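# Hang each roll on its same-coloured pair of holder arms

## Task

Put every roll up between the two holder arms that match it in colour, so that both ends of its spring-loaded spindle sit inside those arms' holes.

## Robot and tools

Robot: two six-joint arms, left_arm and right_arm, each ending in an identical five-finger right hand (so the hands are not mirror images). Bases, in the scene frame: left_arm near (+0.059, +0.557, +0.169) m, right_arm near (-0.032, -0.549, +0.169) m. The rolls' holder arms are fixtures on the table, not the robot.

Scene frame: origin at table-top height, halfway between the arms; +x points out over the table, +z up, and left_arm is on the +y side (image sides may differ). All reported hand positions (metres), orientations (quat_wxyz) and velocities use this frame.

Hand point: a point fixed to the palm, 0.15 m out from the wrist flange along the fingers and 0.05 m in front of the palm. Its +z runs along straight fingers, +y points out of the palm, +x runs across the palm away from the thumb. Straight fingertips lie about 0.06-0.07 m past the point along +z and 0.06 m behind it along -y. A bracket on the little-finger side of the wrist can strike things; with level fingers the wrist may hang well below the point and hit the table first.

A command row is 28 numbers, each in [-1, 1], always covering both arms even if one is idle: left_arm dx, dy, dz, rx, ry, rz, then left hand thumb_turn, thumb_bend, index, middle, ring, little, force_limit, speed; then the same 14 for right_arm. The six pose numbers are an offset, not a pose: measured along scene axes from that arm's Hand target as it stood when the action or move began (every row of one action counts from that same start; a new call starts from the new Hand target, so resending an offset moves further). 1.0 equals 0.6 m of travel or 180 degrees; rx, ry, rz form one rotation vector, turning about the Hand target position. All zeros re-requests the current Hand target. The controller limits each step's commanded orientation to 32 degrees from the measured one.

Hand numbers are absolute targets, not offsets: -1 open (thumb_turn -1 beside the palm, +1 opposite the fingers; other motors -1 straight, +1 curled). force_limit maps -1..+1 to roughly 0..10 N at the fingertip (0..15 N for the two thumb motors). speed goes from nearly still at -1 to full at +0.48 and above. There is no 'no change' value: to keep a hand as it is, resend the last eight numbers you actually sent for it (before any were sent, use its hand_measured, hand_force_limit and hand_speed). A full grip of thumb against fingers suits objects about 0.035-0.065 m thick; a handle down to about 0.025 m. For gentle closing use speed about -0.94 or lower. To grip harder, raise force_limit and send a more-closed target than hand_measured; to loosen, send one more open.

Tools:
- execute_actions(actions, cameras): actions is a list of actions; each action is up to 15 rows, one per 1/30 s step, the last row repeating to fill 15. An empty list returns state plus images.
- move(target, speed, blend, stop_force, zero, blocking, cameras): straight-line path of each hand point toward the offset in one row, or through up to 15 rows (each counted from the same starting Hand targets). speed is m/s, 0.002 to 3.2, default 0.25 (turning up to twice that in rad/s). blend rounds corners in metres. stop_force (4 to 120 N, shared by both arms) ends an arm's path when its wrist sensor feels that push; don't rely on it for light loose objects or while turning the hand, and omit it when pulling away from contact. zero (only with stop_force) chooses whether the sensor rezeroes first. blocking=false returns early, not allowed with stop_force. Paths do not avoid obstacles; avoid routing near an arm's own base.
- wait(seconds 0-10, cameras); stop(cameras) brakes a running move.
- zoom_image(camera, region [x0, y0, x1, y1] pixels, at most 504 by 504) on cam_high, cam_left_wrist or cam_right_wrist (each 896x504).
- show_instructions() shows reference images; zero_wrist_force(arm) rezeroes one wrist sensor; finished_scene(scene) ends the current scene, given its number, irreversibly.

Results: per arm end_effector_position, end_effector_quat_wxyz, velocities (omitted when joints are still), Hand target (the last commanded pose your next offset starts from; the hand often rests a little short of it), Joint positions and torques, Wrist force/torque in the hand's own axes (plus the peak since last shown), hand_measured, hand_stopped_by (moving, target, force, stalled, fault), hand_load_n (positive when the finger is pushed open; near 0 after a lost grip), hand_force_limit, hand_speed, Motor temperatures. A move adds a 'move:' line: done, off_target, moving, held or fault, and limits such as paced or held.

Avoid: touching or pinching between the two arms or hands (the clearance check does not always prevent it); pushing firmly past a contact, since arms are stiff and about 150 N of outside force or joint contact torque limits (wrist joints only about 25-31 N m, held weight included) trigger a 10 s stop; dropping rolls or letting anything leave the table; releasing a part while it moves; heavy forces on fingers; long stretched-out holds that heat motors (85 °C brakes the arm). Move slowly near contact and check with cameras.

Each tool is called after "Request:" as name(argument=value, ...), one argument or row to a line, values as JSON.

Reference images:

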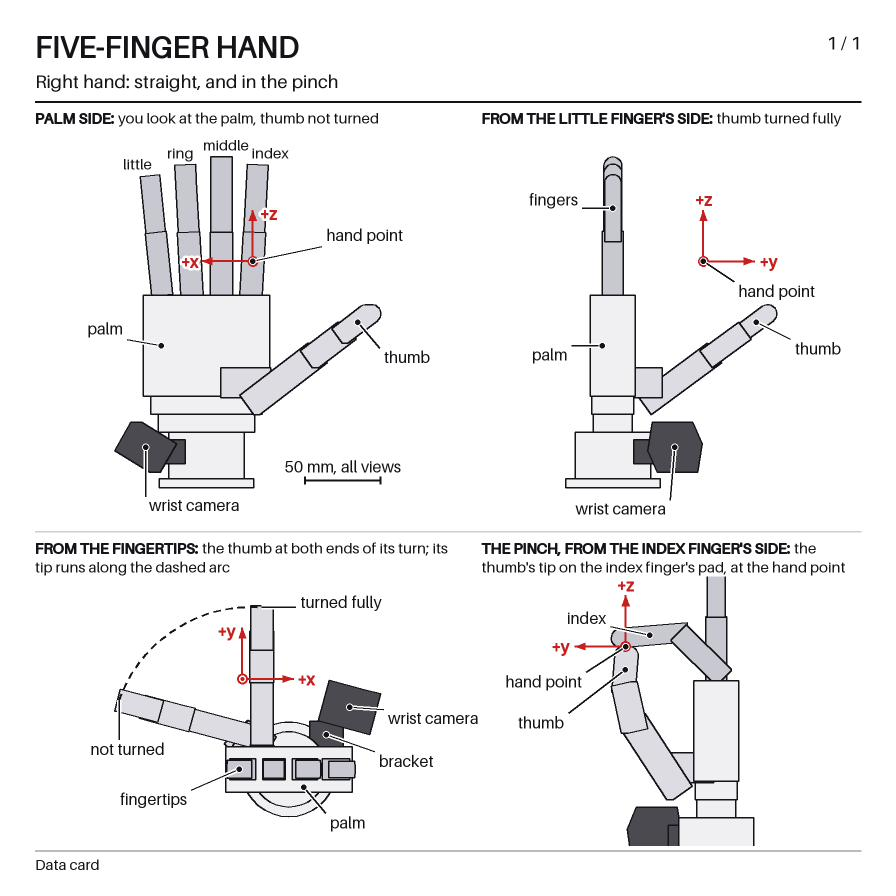

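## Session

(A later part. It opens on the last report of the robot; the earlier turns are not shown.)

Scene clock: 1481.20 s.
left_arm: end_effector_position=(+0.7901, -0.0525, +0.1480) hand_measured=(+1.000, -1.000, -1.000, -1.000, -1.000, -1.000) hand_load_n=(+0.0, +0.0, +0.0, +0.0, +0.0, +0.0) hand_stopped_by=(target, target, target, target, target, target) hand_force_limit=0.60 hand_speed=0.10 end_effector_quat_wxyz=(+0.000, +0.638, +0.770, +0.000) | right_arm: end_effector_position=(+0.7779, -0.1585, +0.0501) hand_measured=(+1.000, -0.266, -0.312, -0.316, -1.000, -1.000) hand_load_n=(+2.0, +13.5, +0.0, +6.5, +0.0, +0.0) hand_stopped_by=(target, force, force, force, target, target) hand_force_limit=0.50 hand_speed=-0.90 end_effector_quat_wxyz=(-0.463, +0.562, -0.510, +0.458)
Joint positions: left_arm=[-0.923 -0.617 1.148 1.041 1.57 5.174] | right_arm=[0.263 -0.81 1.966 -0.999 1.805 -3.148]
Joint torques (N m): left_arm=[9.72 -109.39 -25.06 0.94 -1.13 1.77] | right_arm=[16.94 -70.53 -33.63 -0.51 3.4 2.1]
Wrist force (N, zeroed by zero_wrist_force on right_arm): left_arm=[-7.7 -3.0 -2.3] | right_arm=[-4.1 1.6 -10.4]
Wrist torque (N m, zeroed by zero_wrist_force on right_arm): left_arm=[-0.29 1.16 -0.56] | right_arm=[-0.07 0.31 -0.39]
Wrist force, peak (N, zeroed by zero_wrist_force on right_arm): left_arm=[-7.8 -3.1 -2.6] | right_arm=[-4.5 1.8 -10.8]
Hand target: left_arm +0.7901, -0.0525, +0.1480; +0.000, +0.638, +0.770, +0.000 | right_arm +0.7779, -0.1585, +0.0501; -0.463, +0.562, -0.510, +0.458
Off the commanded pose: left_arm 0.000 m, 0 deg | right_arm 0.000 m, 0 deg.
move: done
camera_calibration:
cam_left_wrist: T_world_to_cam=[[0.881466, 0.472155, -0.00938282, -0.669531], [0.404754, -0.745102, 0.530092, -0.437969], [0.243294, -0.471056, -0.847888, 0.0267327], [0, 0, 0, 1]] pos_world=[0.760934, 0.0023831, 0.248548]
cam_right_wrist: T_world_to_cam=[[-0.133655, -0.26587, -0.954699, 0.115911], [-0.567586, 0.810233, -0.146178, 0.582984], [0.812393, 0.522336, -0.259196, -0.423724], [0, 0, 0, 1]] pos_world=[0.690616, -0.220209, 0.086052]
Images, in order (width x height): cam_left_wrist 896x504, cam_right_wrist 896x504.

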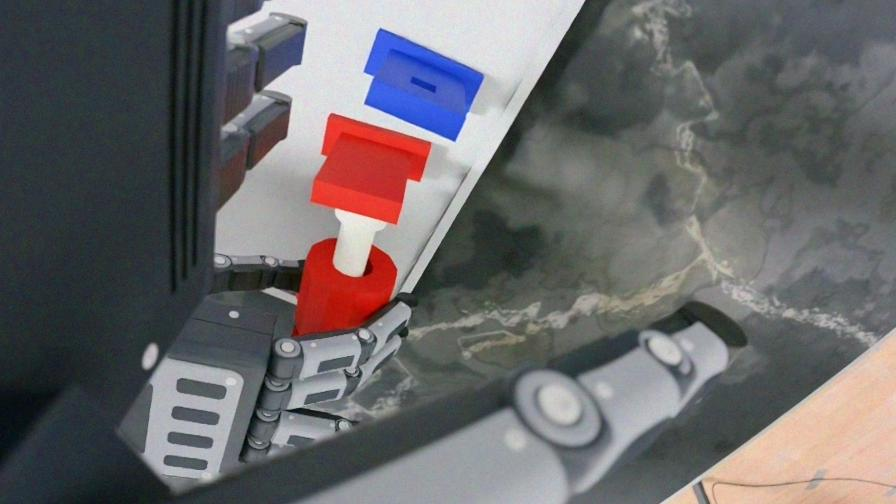

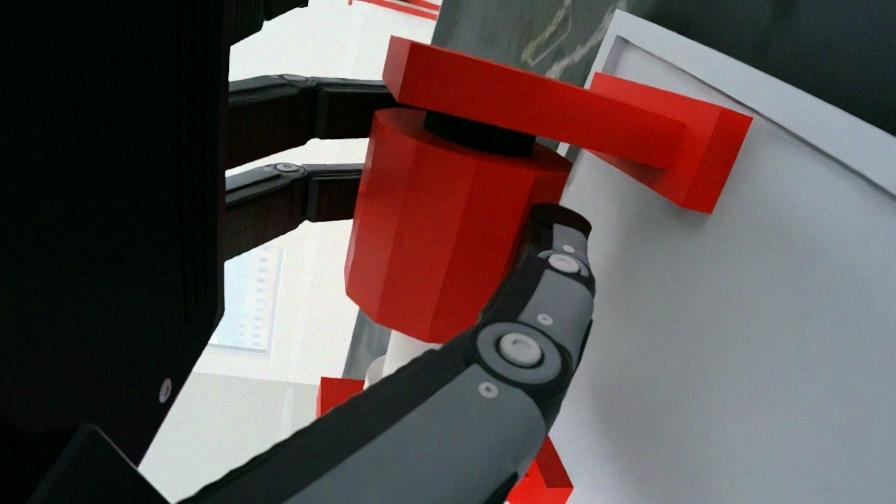

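Request:
move(
  target=[0,0,0,0,0,0,1,-1,-1,-1,-1,-1,0.6,0.1,0.0045,0.0012,0,0,0,-0.0139,1,0.45,0.25,0.25,-1,-1,0.5,-0.9],
  speed=0.012,
  cameras=["cam_left_wrist","cam_right_wrist"],
)

Request:
zoom_image(
  camera="cam_left_wrist",
  region=[220, 60, 500, 340],
)

Request:
zoom_image(
  camera="cam_right_wrist",
  region=[310, 20, 590, 230],
)

Scene clock: 1484.57 s.
left_arm: end_effector_position=(+0.7901, -0.0525, +0.1480) hand_measured=(+1.000, -1.000, -1.000, -1.000, -1.000, -1.000) hand_load_n=(+0.0, +0.0, +0.0, +0.0, +0.5, +0.0) hand_stopped_by=(target, target, target, target, target, target) hand_force_limit=0.60 hand_speed=0.10 end_effector_quat_wxyz=(+0.000, +0.638, +0.770, +0.000) | right_arm: end_effector_position=(+0.7806, -0.1578, +0.0501) hand_measured=(+1.000, -0.268, -0.312, -0.316, -1.000, -1.000) hand_load_n=(+1.5, +19.0, +0.0, +3.0, +0.0, +0.0) hand_stopped_by=(target, force, force, force, target, target) hand_force_limit=0.50 hand_speed=-0.90 end_effector_quat_wxyz=(-0.453, +0.551, -0.522, +0.468)
Joint positions: left_arm=[-0.923 -0.617 1.148 1.041 1.57 5.174] | right_arm=[0.28 -0.804 1.95 -0.986 1.865 -3.138]
Joint torques (N m): left_arm=[7.66 -107.76 -24.7 0.93 -1.32 1.77] | right_arm=[13.78 -79.17 -40.58 -2.25 2.22 2.31]
Wrist force (N, zeroed by zero_wrist_force on right_arm): left_arm=[-7.2 -2.7 -2.5] | right_arm=[-2.9 8.8 -13.9]
Wrist torque (N m, zeroed by zero_wrist_force on right_arm): left_arm=[-0.23 1.11 -0.53] | right_arm=[-0.09 0.36 -0.26]
Wrist force, peak (N, zeroed by zero_wrist_force on right_arm): left_arm=[-7.9 -3.1 -2.7] | right_arm=[-3.3 8.8 -14.1]
Hand target: left_arm +0.7901, -0.0525, +0.1480; +0.000, +0.638, +0.770, +0.000 | right_arm +0.7806, -0.1578, +0.0501; -0.453, +0.551, -0.522, +0.468
Off the commanded pose: left_arm 0.000 m, 0 deg | right_arm 0.000 m, 0 deg.
move: done
camera_calibration:
cam_left_wrist: T_world_to_cam=[[0.881466, 0.472155, -0.00938282, -0.669531], [0.404754, -0.745102, 0.530092, -0.437969], [0.243294, -0.471056, -0.847888, 0.0267327], [0, 0, 0, 1]] pos_world=[0.760934, 0.0023831, 0.248548]
cam_right_wrist: T_world_to_cam=[[-0.14514, -0.259776, -0.954699, 0.126398], [-0.531629, 0.834266, -0.146185, 0.559589], [0.834449, 0.486329, -0.25919, -0.449181], [0, 0, 0, 1]] pos_world=[0.690658, -0.215561, 0.086052]
Images, in order (width x height): cam_left_wrist 896x504, cam_right_wrist 896x504.

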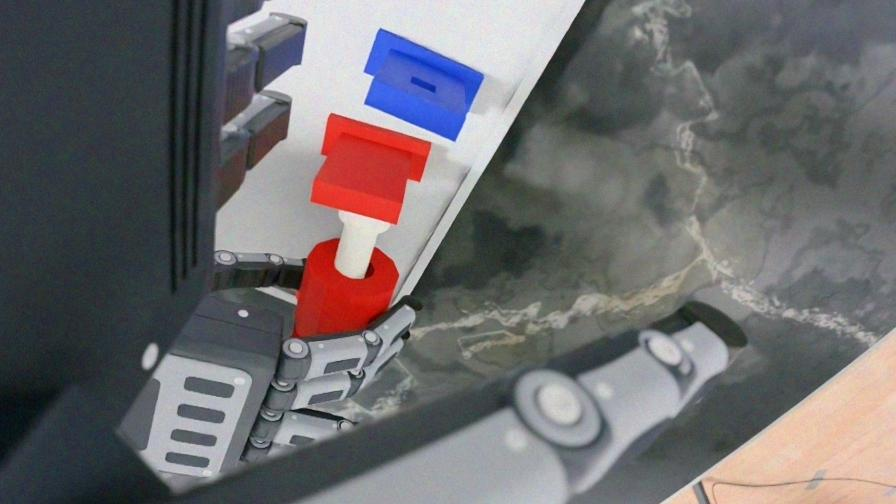

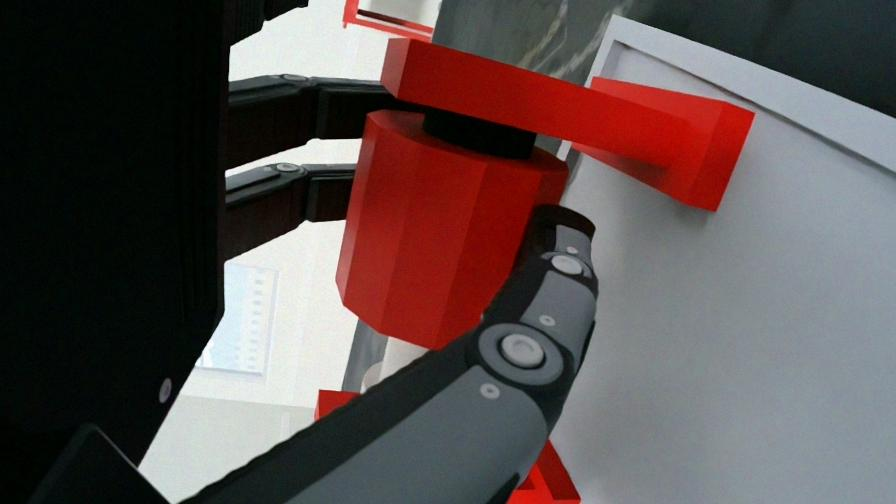

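Scaled by 1.800 from the camera's 896x504 image, which has a finer 1280x720 frame.

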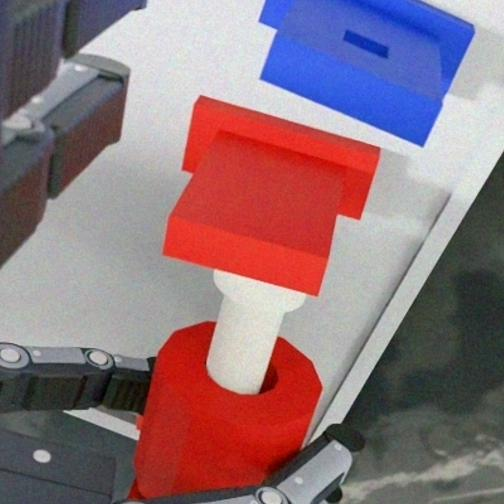

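Scaled by 1.800 from the camera's 896x504 image, which has a finer 1280x720 frame.

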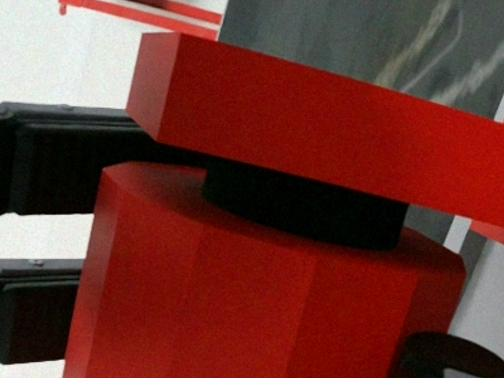

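Request:
zoom_image(
  camera="cam_right_wrist",
  region=[300, 330, 420, 450],
)

Scaled by 4.200 from the camera's 896x504 image, which has a finer 1280x720 frame.

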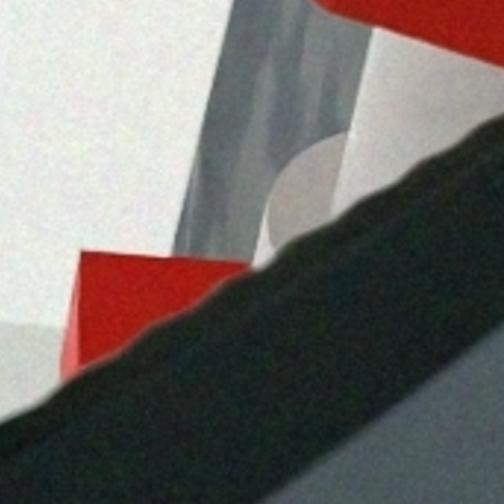

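Request:
move(
  target=[0,0,0,0,0,0,1,-1,-1,-1,-1,-1,0.6,0.1,0,0.0003,0.0018,0.00833,0.00015,0,1,0.45,0.25,0.25,-1,-1,0.5,-0.9],
  speed=0.01,
  cameras=["cam_left_wrist","cam_right_wrist"],
)

Request:
zoom_image(
  camera="cam_left_wrist",
  region=[220, 60, 500, 340],
)

Request:
zoom_image(
  camera="cam_right_wrist",
  region=[300, 330, 420, 450],
)

Scene clock: 1490.13 s.
left_arm: end_effector_position=(+0.7901, -0.0525, +0.1480) hand_measured=(+1.000, -1.000, -1.000, -1.000, -1.000, -1.000) hand_load_n=(+0.0, +0.0, +0.0, +0.0, +0.0, +0.0) hand_stopped_by=(target, target, target, target, target, target) hand_force_limit=0.60 hand_speed=0.10 end_effector_quat_wxyz=(+0.000, +0.638, +0.770, +0.000) | right_arm: end_effector_position=(+0.7806, -0.1576, +0.0512) hand_measured=(+1.000, -0.268, -0.312, -0.316, -1.000, -1.000) hand_load_n=(-0.5, +20.0, +0.0, +3.5, +0.0, +0.0) hand_stopped_by=(target, force, force, force, target, target) hand_force_limit=0.50 hand_speed=-0.90 end_effector_quat_wxyz=(-0.460, +0.545, -0.528, +0.461)
Joint positions: left_arm=[-0.923 -0.617 1.148 1.041 1.57 5.174] | right_arm=[0.276 -0.805 1.953 -0.988 1.857 -3.113]
Joint torques (N m): left_arm=[11.1 -108.82 -24.65 1.12 -0.96 1.54] | right_arm=[-22.24 -98.99 -23.13 -12.06 -1.99 3.48]
Wrist force (N, zeroed by zero_wrist_force on right_arm): left_arm=[-7.5 -2.7 -2.8] | right_arm=[-2.0 11.9 -9.2]
Wrist torque (N m, zeroed by zero_wrist_force on right_arm): left_arm=[-0.21 1.15 -0.55] | right_arm=[-0.17 0.28 -0.30]
Wrist force, peak (N, zeroed by zero_wrist_force on right_arm): left_arm=[-7.9 -3.1 -2.5] | right_arm=[-3.2 8.9 -14.6]
Hand target: left_arm +0.7901, -0.0525, +0.1480; +0.000, +0.638, +0.770, +0.000 | right_arm +0.7806, -0.1576, +0.0512; -0.460, +0.545, -0.529, +0.461
Off the commanded pose: left_arm 0.000 m, 0 deg | right_arm 0.000 m, 0 deg.
move: done
camera_calibration:
cam_left_wrist: T_world_to_cam=[[0.881466, 0.472155, -0.00938282, -0.669531], [0.404754, -0.745102, 0.530092, -0.437969], [0.243294, -0.471056, -0.847888, 0.0267327], [0, 0, 0, 1]] pos_world=[0.760934, 0.0023831, 0.248548]
cam_right_wrist: T_world_to_cam=[[-0.145647, -0.234834, -0.961062, 0.132096], [-0.531592, 0.83785, -0.124166, 0.559054], [0.834384, 0.492808, -0.246867, -0.448631], [0, 0, 0, 1]] pos_world=[0.690758, -0.216293, 0.0856156]
Images, in order (width x height): cam_left_wrist 896x504, cam_right_wrist 896x504.

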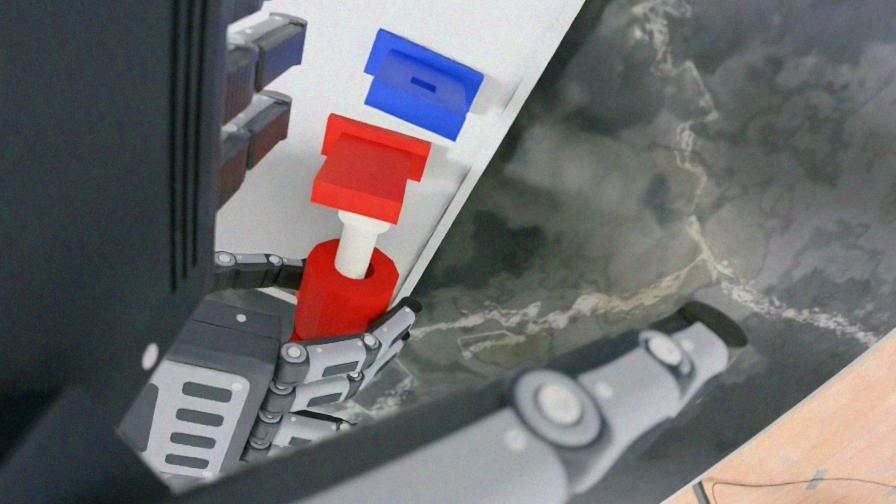

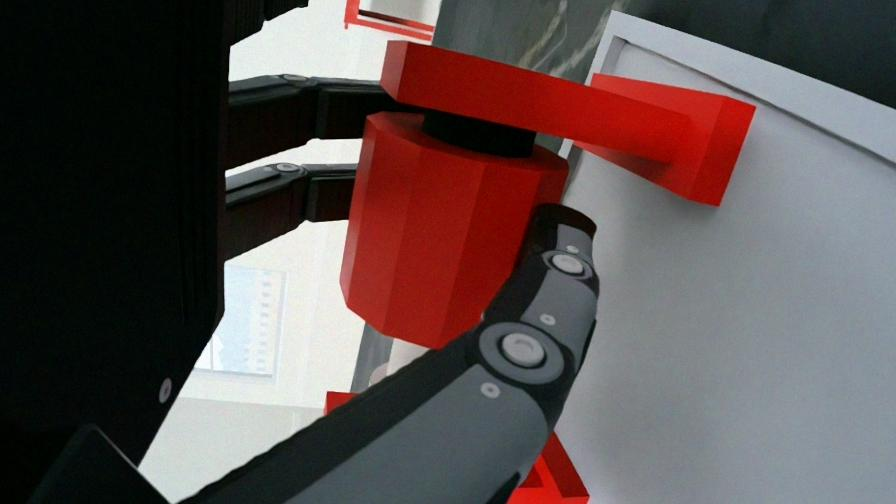

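Scaled by 1.800 from the camera's 896x504 image, which has a finer 1280x720 frame.

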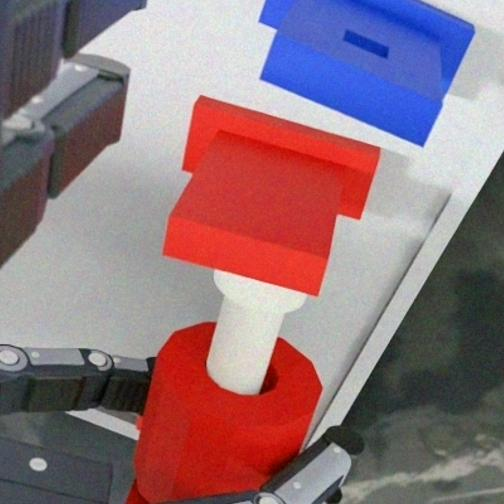

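Scaled by 4.200 from the camera's 896x504 image, which has a finer 1280x720 frame.

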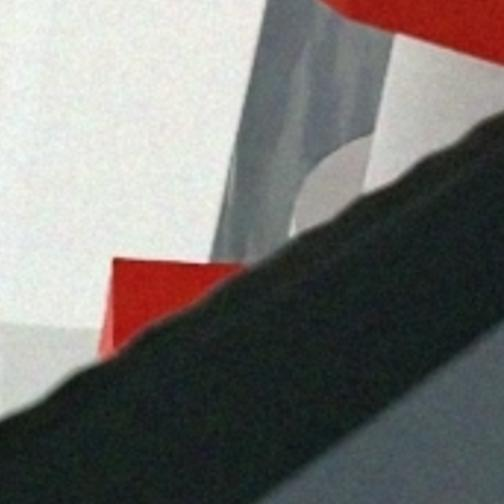

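Request:
move(
  target=[0,0,0,0,0,0,1,-1,-1,-1,-1,-1,0.6,0.1,0.0032,0.0006,0,0,0,0,1,0.45,0.25,0.25,-1,-1,0.5,-0.9],
  speed=0.01,
  cameras=["cam_left_wrist","cam_right_wrist"],
)

Request:
zoom_image(
  camera="cam_left_wrist",
  region=[220, 60, 500, 340],
)

Request:
zoom_image(
  camera="cam_right_wrist",
  region=[300, 20, 580, 230],
)

Scene clock: 1495.37 s.
left_arm: end_effector_position=(+0.7901, -0.0525, +0.1480) hand_measured=(+1.000, -1.000, -1.000, -1.000, -1.000, -1.000) hand_load_n=(+0.0, +0.0, +0.0, +0.5, +0.0, +0.0) hand_stopped_by=(target, target, target, target, target, target) hand_force_limit=0.60 hand_speed=0.10 end_effector_quat_wxyz=(+0.000, +0.638, +0.770, +0.000) | right_arm: end_effector_position=(+0.7825, -0.1573, +0.0512) hand_measured=(+1.000, -0.270, -0.312, -0.316, -1.000, -1.000) hand_load_n=(+1.5, +25.0, +0.0, +0.0, +0.0, +0.0) hand_stopped_by=(target, force, force, force, target, target) hand_force_limit=0.50 hand_speed=-0.90 end_effector_quat_wxyz=(-0.460, +0.545, -0.529, +0.461)
Joint positions: left_arm=[-0.923 -0.617 1.148 1.041 1.57 5.174] | right_arm=[0.276 -0.804 1.949 -0.985 1.857 -3.112]
Joint torques (N m): left_arm=[8.04 -105.95 -24.92 0.9 -1.13 1.74] | right_arm=[-25.16 -83.44 -46.88 -4.5 -1.32 -0.46]
Wrist force (N, zeroed by zero_wrist_force on right_arm): left_arm=[-7.4 -3.2 -2.4] | right_arm=[-2.5 15.6 -19.5]
Wrist torque (N m, zeroed by zero_wrist_force on right_arm): left_arm=[-0.31 1.13 -0.56] | right_arm=[-0.25 0.45 -0.20]
Wrist force, peak (N, zeroed by zero_wrist_force on right_arm): left_arm=[-7.9 -3.1 -2.7] | right_arm=[-2.5 15.6 -19.5]
Hand target: left_arm +0.7901, -0.0525, +0.1480; +0.000, +0.638, +0.770, +0.000 | right_arm +0.7826, -0.1573, +0.0512; -0.460, +0.545, -0.529, +0.461
Off the commanded pose: left_arm 0.000 m, 0 deg | right_arm 0.000 m, 0 deg.
move: done
camera_calibration:
cam_left_wrist: T_world_to_cam=[[0.881466, 0.472155, -0.00938282, -0.669531], [0.404754, -0.745102, 0.530092, -0.437969], [0.243294, -0.471056, -0.847888, 0.0267327], [0, 0, 0, 1]] pos_world=[0.760934, 0.0023831, 0.248548]
cam_right_wrist: T_world_to_cam=[[-0.145666, -0.234594, -0.961118, 0.132498], [-0.531618, 0.837867, -0.123939, 0.559762], [0.834364, 0.492894, -0.246763, -0.450257], [0, 0, 0, 1]] pos_world=[0.692558, -0.215994, 0.0856153]
Images, in order (width x height): cam_left_wrist 896x504, cam_right_wrist 896x504.

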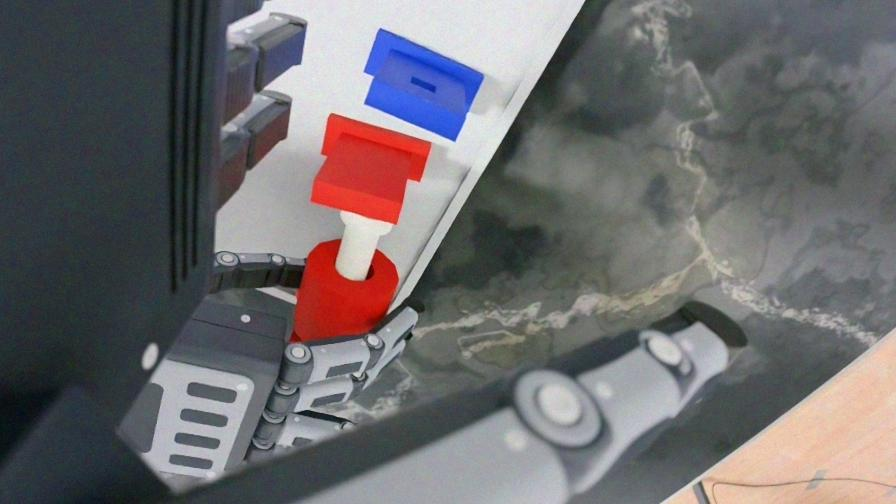

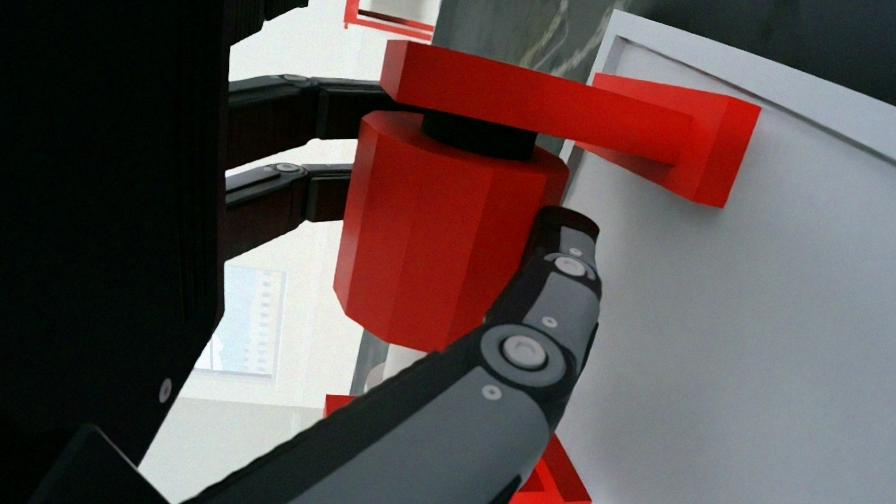

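Scaled by 1.800 from the camera's 896x504 image, which has a finer 1280x720 frame.

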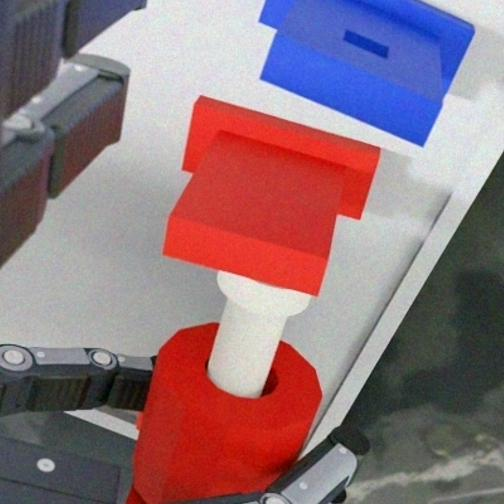

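Scaled by 1.800 from the camera's 896x504 image, which has a finer 1280x720 frame.

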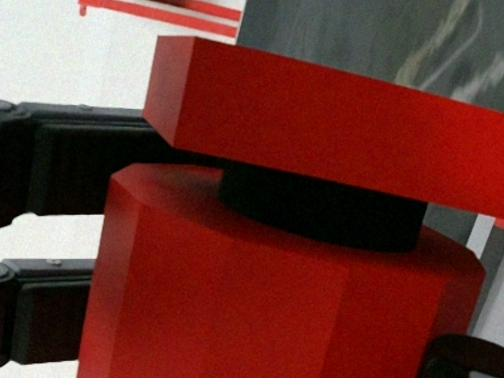

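Request:
move(
  target=[0,0,0,0,0,0,1,-1,-1,-1,-1,-1,0.6,0.1,-0.008,-0.0015,-0.003,0,0,0,1,0.45,0.25,0.25,-1,-1,0.5,-0.9],
  speed=0.01,
  cameras=["cam_left_wrist","cam_right_wrist"],
)

Request:
zoom_image(
  camera="cam_left_wrist",
  region=[220, 60, 500, 340],
)

Request:
zoom_image(
  camera="cam_right_wrist",
  region=[300, 20, 580, 230],
)

Scene clock: 1497.40 s.
left_arm: end_effector_position=(+0.7901, -0.0525, +0.1480) hand_measured=(+1.000, -1.000, -1.000, -1.000, -1.000, -1.000) hand_load_n=(+0.0, +0.0, +0.0, +0.0, +0.0, +0.0) hand_stopped_by=(target, target, target, target, target, target) hand_force_limit=0.60 hand_speed=0.10 end_effector_quat_wxyz=(+0.000, +0.638, +0.770, +0.000) | right_arm: end_effector_position=(+0.7779, -0.1582, +0.0495) hand_measured=(+1.000, -0.270, -0.312, -0.316, -1.000, -1.000) hand_load_n=(+4.0, +11.5, +0.0, +11.0, +0.0, +0.0) hand_stopped_by=(target, force, force, force, target, target) hand_force_limit=0.50 hand_speed=-0.90 end_effector_quat_wxyz=(-0.460, +0.545, -0.529, +0.461)
Joint positions: left_arm=[-0.923 -0.617 1.148 1.041 1.57 5.174] | right_arm=[0.277 -0.805 1.958 -0.994 1.858 -3.112]
Joint torques (N m): left_arm=[8.88 -106.61 -25.12 1.26 -0.95 1.64] | right_arm=[18.93 -83.24 -9.39 -4.46 3.01 1.68]
Wrist force (N, zeroed by zero_wrist_force on right_arm): left_arm=[-7.6 -3.0 -2.7] | right_arm=[-6.6 -0.9 1.8]
Wrist torque (N m, zeroed by zero_wrist_force on right_arm): left_arm=[-0.26 1.16 -0.56] | right_arm=[-0.16 0.33 -0.49]
Wrist force, peak (N, zeroed by zero_wrist_force on right_arm): left_arm=[-8.0 -3.1 -2.4] | right_arm=[-2.6 16.4 -19.9]
Hand target: left_arm +0.7901, -0.0525, +0.1480; +0.000, +0.638, +0.770, +0.000 | right_arm +0.7778, -0.1582, +0.0494; -0.460, +0.545, -0.529, +0.461
Off the commanded pose: left_arm 0.000 m, 0 deg | right_arm 0.000 m, 0 deg.
move: done
camera_calibration:
cam_left_wrist: T_world_to_cam=[[0.881466, 0.472155, -0.00938282, -0.669531], [0.404754, -0.745102, 0.530092, -0.437969], [0.243294, -0.471056, -0.847888, 0.0267327], [0, 0, 0, 1]] pos_world=[0.760934, 0.0023831, 0.248548]
cam_right_wrist: T_world_to_cam=[[-0.14562, -0.234679, -0.961104, 0.129932], [-0.531518, 0.837912, -0.124066, 0.557811], [0.834436, 0.492778, -0.246753, -0.44647], [0, 0, 0, 1]] pos_world=[0.687958, -0.216894, 0.0839155]
Images, in order (width x height): cam_left_wrist 896x504, cam_right_wrist 896x504.

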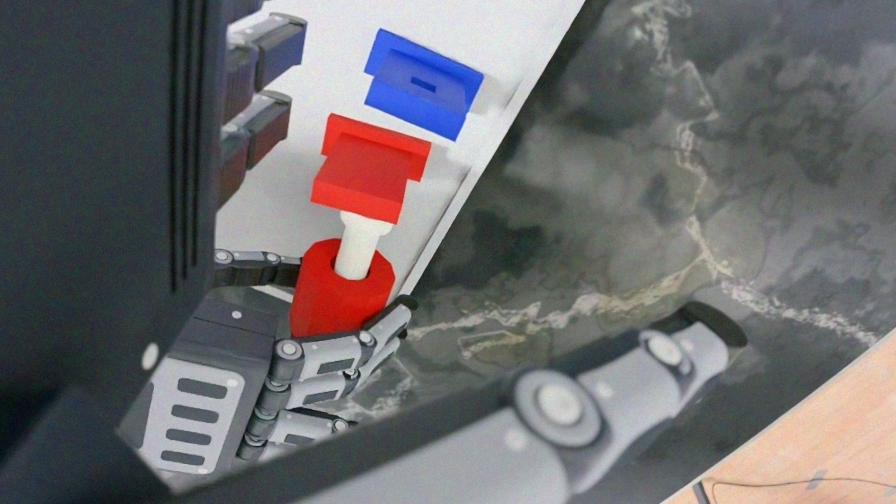

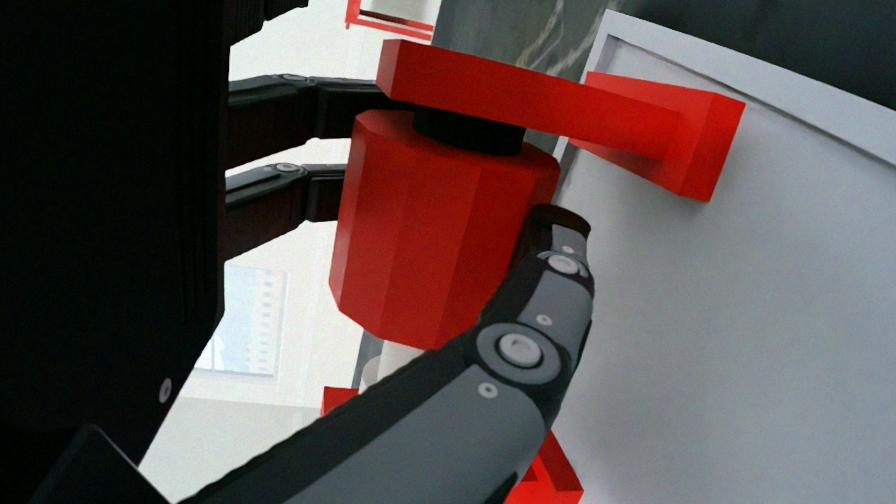

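Scaled by 1.800 from the camera's 896x504 image, which has a finer 1280x720 frame.

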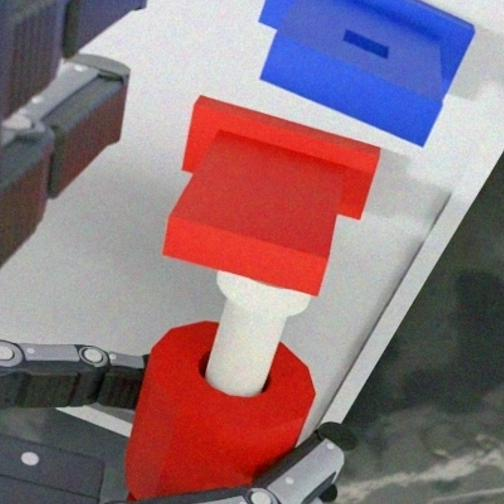

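Scaled by 1.800 from the camera's 896x504 image, which has a finer 1280x720 frame.

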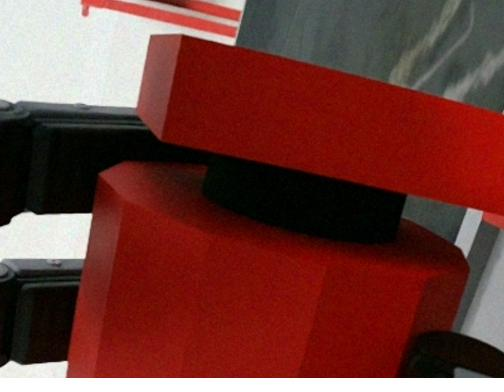

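Request:
move(
  target=[0,0,0,0,0,0,1,-1,-1,-1,-1,-1,0.6,0.1,-0.0066,-0.0012,0,0,0,0,1,0.45,0.25,0.25,-1,-1,0.5,-0.9],
  speed=0.01,
  cameras=["cam_left_wrist","cam_right_wrist"],
)

Request:
zoom_image(
  camera="cam_left_wrist",
  region=[220, 60, 500, 340],
)

Request:
zoom_image(
  camera="cam_right_wrist",
  region=[300, 20, 580, 230],
)

Scene clock: 1503.93 s.
left_arm: end_effector_position=(+0.7901, -0.0525, +0.1480) hand_measured=(+1.000, -1.000, -1.000, -1.000, -1.000, -1.000) hand_load_n=(+0.0, +0.0, +0.0, +0.0, -0.5, +0.0) hand_stopped_by=(target, target, target, target, target, target) hand_force_limit=0.60 hand_speed=0.10 end_effector_quat_wxyz=(+0.000, +0.638, +0.770, +0.000) | right_arm: end_effector_position=(+0.7740, -0.1589, +0.0494) hand_measured=(+1.000, -0.268, -0.312, -0.316, -1.000, -1.000) hand_load_n=(+1.5, +10.0, +3.0, +13.5, +0.0, +0.0) hand_stopped_by=(target, force, force, force, target, target) hand_force_limit=0.50 hand_speed=-0.90 end_effector_quat_wxyz=(-0.460, +0.545, -0.529, +0.461)
Joint positions: left_arm=[-0.923 -0.617 1.148 1.041 1.57 5.174] | right_arm=[0.277 -0.807 1.966 -0.999 1.859 -3.112]
Joint torques (N m): left_arm=[8.01 -106.96 -25.22 1.17 -1.38 1.78] | right_arm=[21.89 -89.52 -0.09 -1.32 3.68 1.85]
Wrist force (N, zeroed by zero_wrist_force on right_arm): left_arm=[-7.1 -2.8 -2.9] | right_arm=[-8.1 1.0 16.5]
Wrist torque (N m, zeroed by zero_wrist_force on right_arm): left_arm=[-0.22 1.11 -0.53] | right_arm=[-0.32 0.01 -0.53]
Wrist force, peak (N, zeroed by zero_wrist_force on right_arm): left_arm=[-7.8 -3.0 -2.5] | right_arm=[-8.1 1.0 16.5]
Hand target: left_arm +0.7901, -0.0525, +0.1480; +0.000, +0.638, +0.770, +0.000 | right_arm +0.7738, -0.1589, +0.0494; -0.460, +0.545, -0.529, +0.461
Off the commanded pose: left_arm 0.000 m, 0 deg | right_arm 0.000 m, 0 deg.
move: done
camera_calibration:
cam_left_wrist: T_world_to_cam=[[0.881466, 0.472155, -0.00938282, -0.669531], [0.404754, -0.745102, 0.530092, -0.437969], [0.243294, -0.471056, -0.847888, 0.0267327], [0, 0, 0, 1]] pos_world=[0.760934, 0.0023831, 0.248548]
cam_right_wrist: T_world_to_cam=[[-0.145541, -0.234631, -0.961128, 0.129158], [-0.531508, 0.837918, -0.124068, 0.556319], [0.834456, 0.49279, -0.24666, -0.44289], [0, 0, 0, 1]] pos_world=[0.684058, -0.217594, 0.0839155]
Images, in order (width x height): cam_left_wrist 896x504, cam_right_wrist 896x504.

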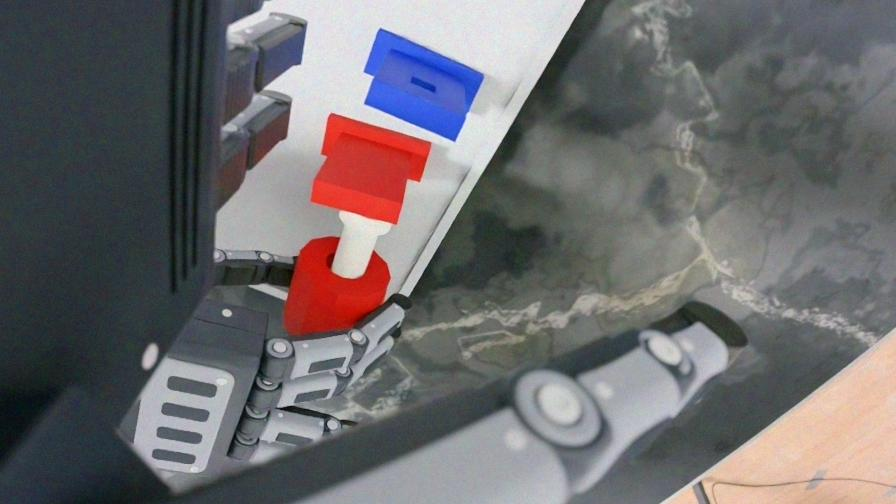

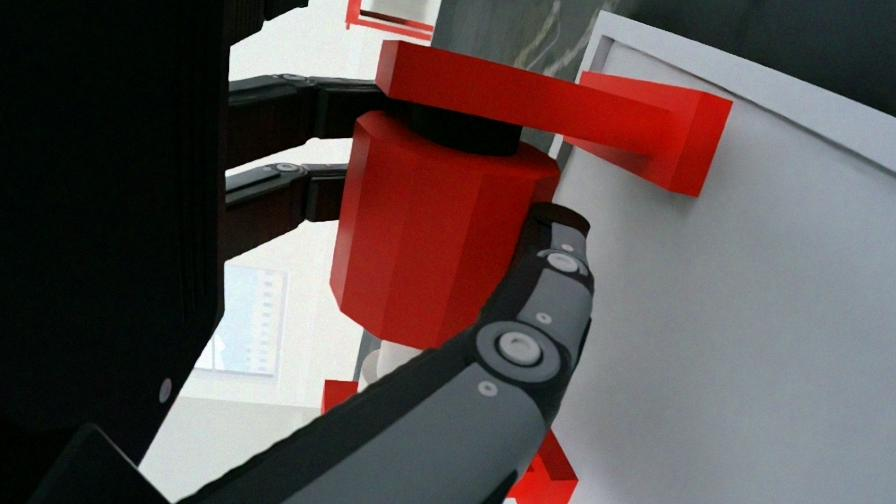

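Scaled by 1.800 from the camera's 896x504 image, which has a finer 1280x720 frame.

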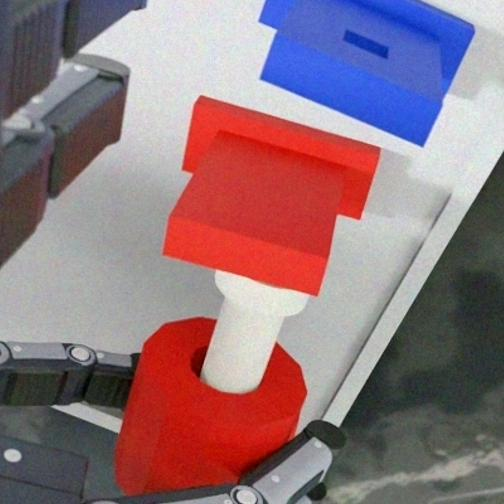

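Scaled by 1.800 from the camera's 896x504 image, which has a finer 1280x720 frame.

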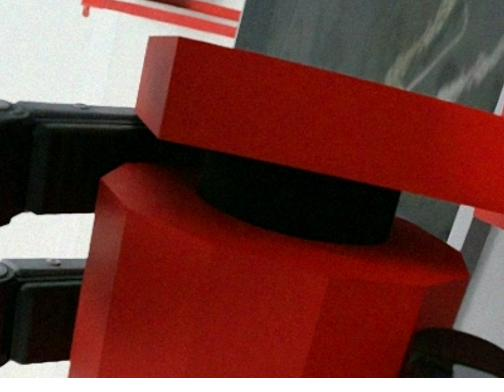

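Request:
zoom_image(
  camera="cam_left_wrist",
  region=[300, 180, 420, 300],
)

Scaled by 4.200 from the camera's 896x504 image, which has a finer 1280x720 frame.

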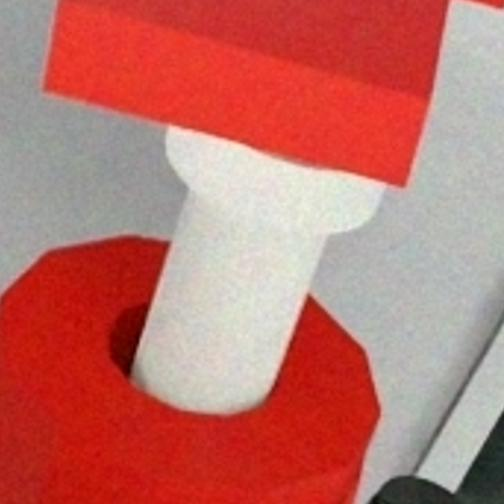

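Request:
move(
  target=[0,0,0,0,0,0,1,-1,-1,-1,-1,-1,0.6,0.1,-0.0045,-0.0021,0,0,0,0.0222,1,0.45,0.25,0.25,-1,-1,0.5,-0.9],
  speed=0.012,
  cameras=["cam_left_wrist","cam_right_wrist"],
)

Request:
zoom_image(
  camera="cam_left_wrist",
  region=[300, 180, 420, 300],
)

Request:
zoom_image(
  camera="cam_right_wrist",
  region=[300, 330, 420, 450],
)

Scene clock: 1511.73 s.
left_arm: end_effector_position=(+0.7901, -0.0525, +0.1480) hand_measured=(+1.000, -1.000, -1.000, -1.000, -1.000, -1.000) hand_load_n=(-0.5, +0.0, +0.0, +0.0, +0.0, +0.0) hand_stopped_by=(target, target, target, target, target, target) hand_force_limit=0.60 hand_speed=0.10 end_effector_quat_wxyz=(+0.000, +0.638, +0.770, +0.000) | right_arm: end_effector_position=(+0.7711, -0.1601, +0.0494) hand_measured=(+1.000, -0.268, -0.312, -0.316, -1.000, -1.000) hand_load_n=(+2.0, +11.0, +4.5, +13.0, +0.0, +0.0) hand_stopped_by=(target, force, force, force, target, target) hand_force_limit=0.50 hand_speed=-0.90 end_effector_quat_wxyz=(-0.476, +0.563, -0.509, +0.444)
Joint positions: left_arm=[-0.923 -0.617 1.148 1.041 1.57 5.174] | right_arm=[0.249 -0.815 1.987 -1.016 1.761 -3.128]
Joint torques (N m): left_arm=[9.68 -107.26 -25.7 0.85 -1.04 1.86] | right_arm=[-15.65 -84.3 0.31 -2.03 -1.55 -1.53]
Wrist force (N, zeroed by zero_wrist_force on right_arm): left_arm=[-7.5 -2.5 -2.4] | right_arm=[-5.5 1.1 18.1]
Wrist torque (N m, zeroed by zero_wrist_force on right_arm): left_arm=[-0.21 1.15 -0.55] | right_arm=[-0.38 0.21 -0.48]
Wrist force, peak (N, zeroed by zero_wrist_force on right_arm): left_arm=[-7.9 -2.9 -2.6] | right_arm=[-8.0 1.2 18.0]
Hand target: left_arm +0.7901, -0.0525, +0.1480; +0.000, +0.638, +0.770, +0.000 | right_arm +0.7711, -0.1601, +0.0494; -0.476, +0.563, -0.509, +0.444
Off the commanded pose: left_arm 0.000 m, 0 deg | right_arm 0.000 m, 0 deg.
move: done
camera_calibration:
cam_left_wrist: T_world_to_cam=[[0.881466, 0.472155, -0.00938282, -0.669531], [0.404754, -0.745102, 0.530092, -0.437969], [0.243294, -0.471056, -0.847888, 0.0267327], [0, 0, 0, 1]] pos_world=[0.760934, 0.0023831, 0.248548]
cam_right_wrist: T_world_to_cam=[[-0.128918, -0.244262, -0.961102, 0.113961], [-0.588631, 0.798826, -0.124064, 0.59362], [0.798057, 0.54974, -0.246763, -0.402651], [0, 0, 0, 1]] pos_world=[0.685452, -0.22501, 0.0838155]
Images, in order (width x height): cam_left_wrist 896x504, cam_right_wrist 896x504.

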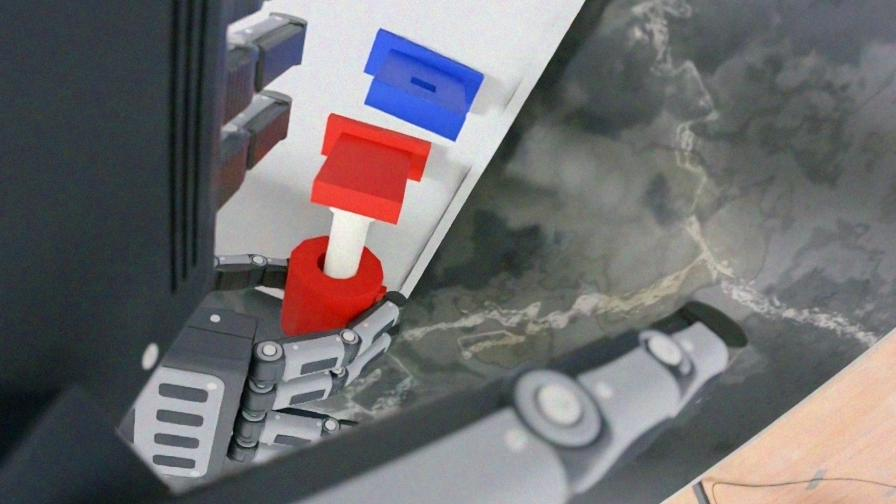

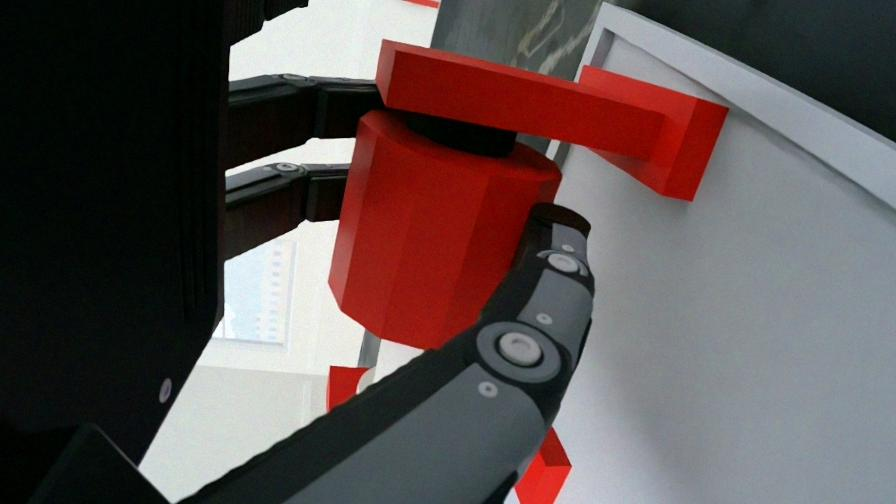

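Scaled by 4.200 from the camera's 896x504 image, which has a finer 1280x720 frame.

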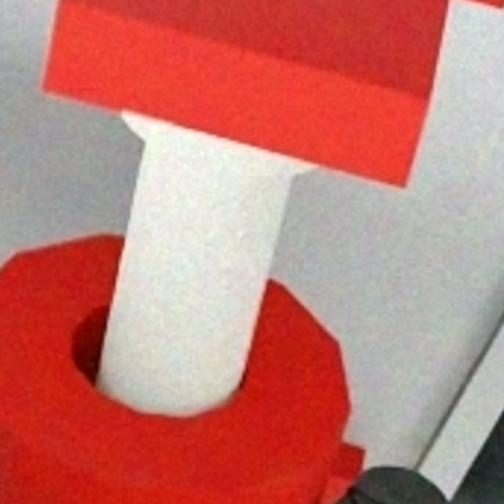

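Scaled by 4.200 from the camera's 896x504 image, which has a finer 1280x720 frame.

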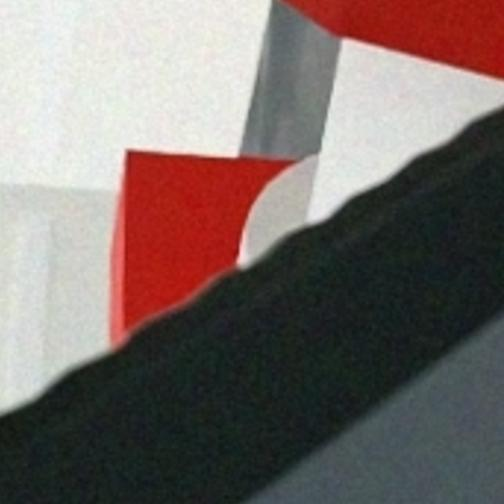

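Request:
move(
  target=[0,0,0,0,0,0,1,-1,-1,-1,-1,-1,0.6,0.1,0.0058,0.0018,0,0,0,0,1,0.45,0.25,0.25,-1,-1,0.5,-0.9],
  speed=0.012,
  cameras=["cam_left_wrist","cam_right_wrist"],
)

Request:
zoom_image(
  camera="cam_right_wrist",
  region=[320, 20, 600, 230],
)

Request:
zoom_image(
  camera="cam_left_wrist",
  region=[280, 160, 460, 340],
)

Scene clock: 1513.10 s.
left_arm: end_effector_position=(+0.7901, -0.0525, +0.1480) hand_measured=(+1.000, -1.000, -1.000, -1.000, -1.000, -1.000) hand_load_n=(+0.0, +0.0, +0.0, +0.0, +0.0, +0.0) hand_stopped_by=(target, target, target, target, target, target) hand_force_limit=0.60 hand_speed=0.10 end_effector_quat_wxyz=(+0.000, +0.638, +0.770, +0.000) | right_arm: end_effector_position=(+0.7745, -0.1592, +0.0494) hand_measured=(+1.000, -0.268, -0.312, -0.316, -1.000, -1.000) hand_load_n=(+2.0, +12.5, +2.0, +9.5, +0.0, +0.0) hand_stopped_by=(target, force, force, force, target, target) hand_force_limit=0.50 hand_speed=-0.90 end_effector_quat_wxyz=(-0.476, +0.563, -0.509, +0.444)
Joint positions: left_arm=[-0.923 -0.617 1.148 1.041 1.57 5.174] | right_arm=[0.249 -0.812 1.98 -1.012 1.761 -3.128]
Joint torques (N m): left_arm=[8.72 -108.22 -24.31 1.34 -1.44 1.78] | right_arm=[17.11 -67.04 -25.07 1.53 1.22 -0.62]
Wrist force (N, zeroed by zero_wrist_force on right_arm): left_arm=[-7.8 -3.0 -2.7] | right_arm=[-2.6 -0.6 1.5]
Wrist torque (N m, zeroed by zero_wrist_force on right_arm): left_arm=[-0.27 1.19 -0.57] | right_arm=[-0.25 0.37 -0.43]
Wrist force, peak (N, zeroed by zero_wrist_force on right_arm): left_arm=[-7.8 -3.0 -2.7] | right_arm=[-5.2 1.5 18.3]
Hand target: left_arm +0.7901, -0.0525, +0.1480; +0.000, +0.638, +0.770, +0.000 | right_arm +0.7746, -0.1591, +0.0494; -0.476, +0.563, -0.509, +0.444
Off the commanded pose: left_arm 0.000 m, 0 deg | right_arm 0.000 m, 0 deg.
move: done
camera_calibration:
cam_left_wrist: T_world_to_cam=[[0.881466, 0.472155, -0.00938282, -0.669531], [0.404754, -0.745102, 0.530092, -0.437969], [0.243294, -0.471056, -0.847888, 0.0267327], [0, 0, 0, 1]] pos_world=[0.760934, 0.0023831, 0.248548]
cam_right_wrist: T_world_to_cam=[[-0.128933, -0.244242, -0.961105, 0.114671], [-0.588627, 0.798832, -0.12404, 0.594879], [0.798057, 0.549739, -0.246763, -0.405994], [0, 0, 0, 1]] pos_world=[0.688952, -0.22401, 0.0838154]
Images, in order (width x height): cam_left_wrist 896x504, cam_right_wrist 896x504.

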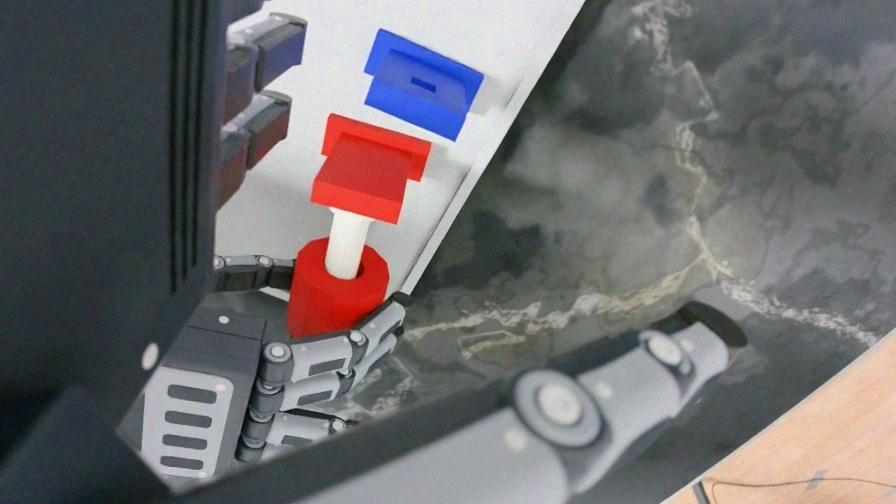

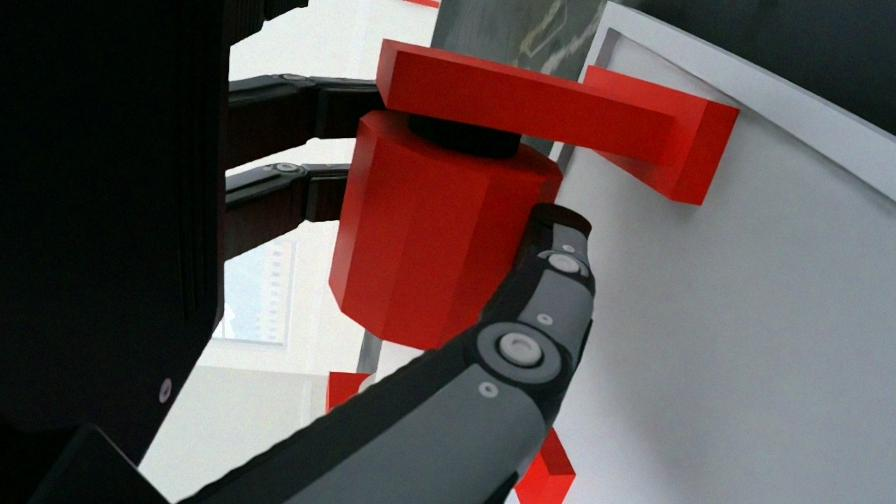

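Scaled by 1.800 from the camera's 896x504 image, which has a finer 1280x720 frame.

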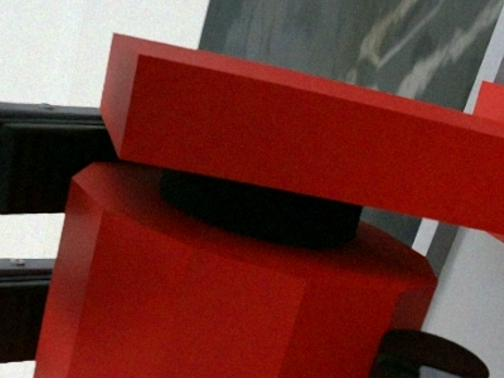

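Scaled by 2.800 from the camera's 896x504 image, which has a finer 1280x720 frame.

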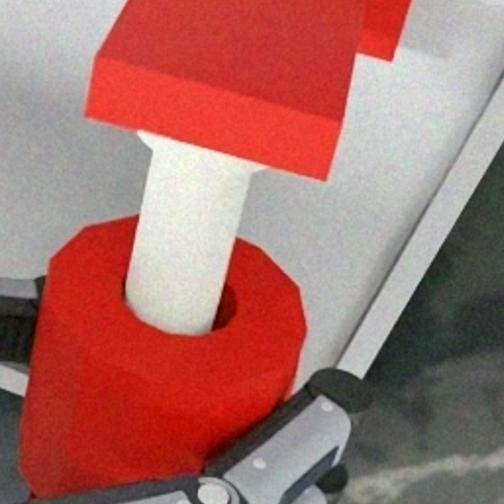

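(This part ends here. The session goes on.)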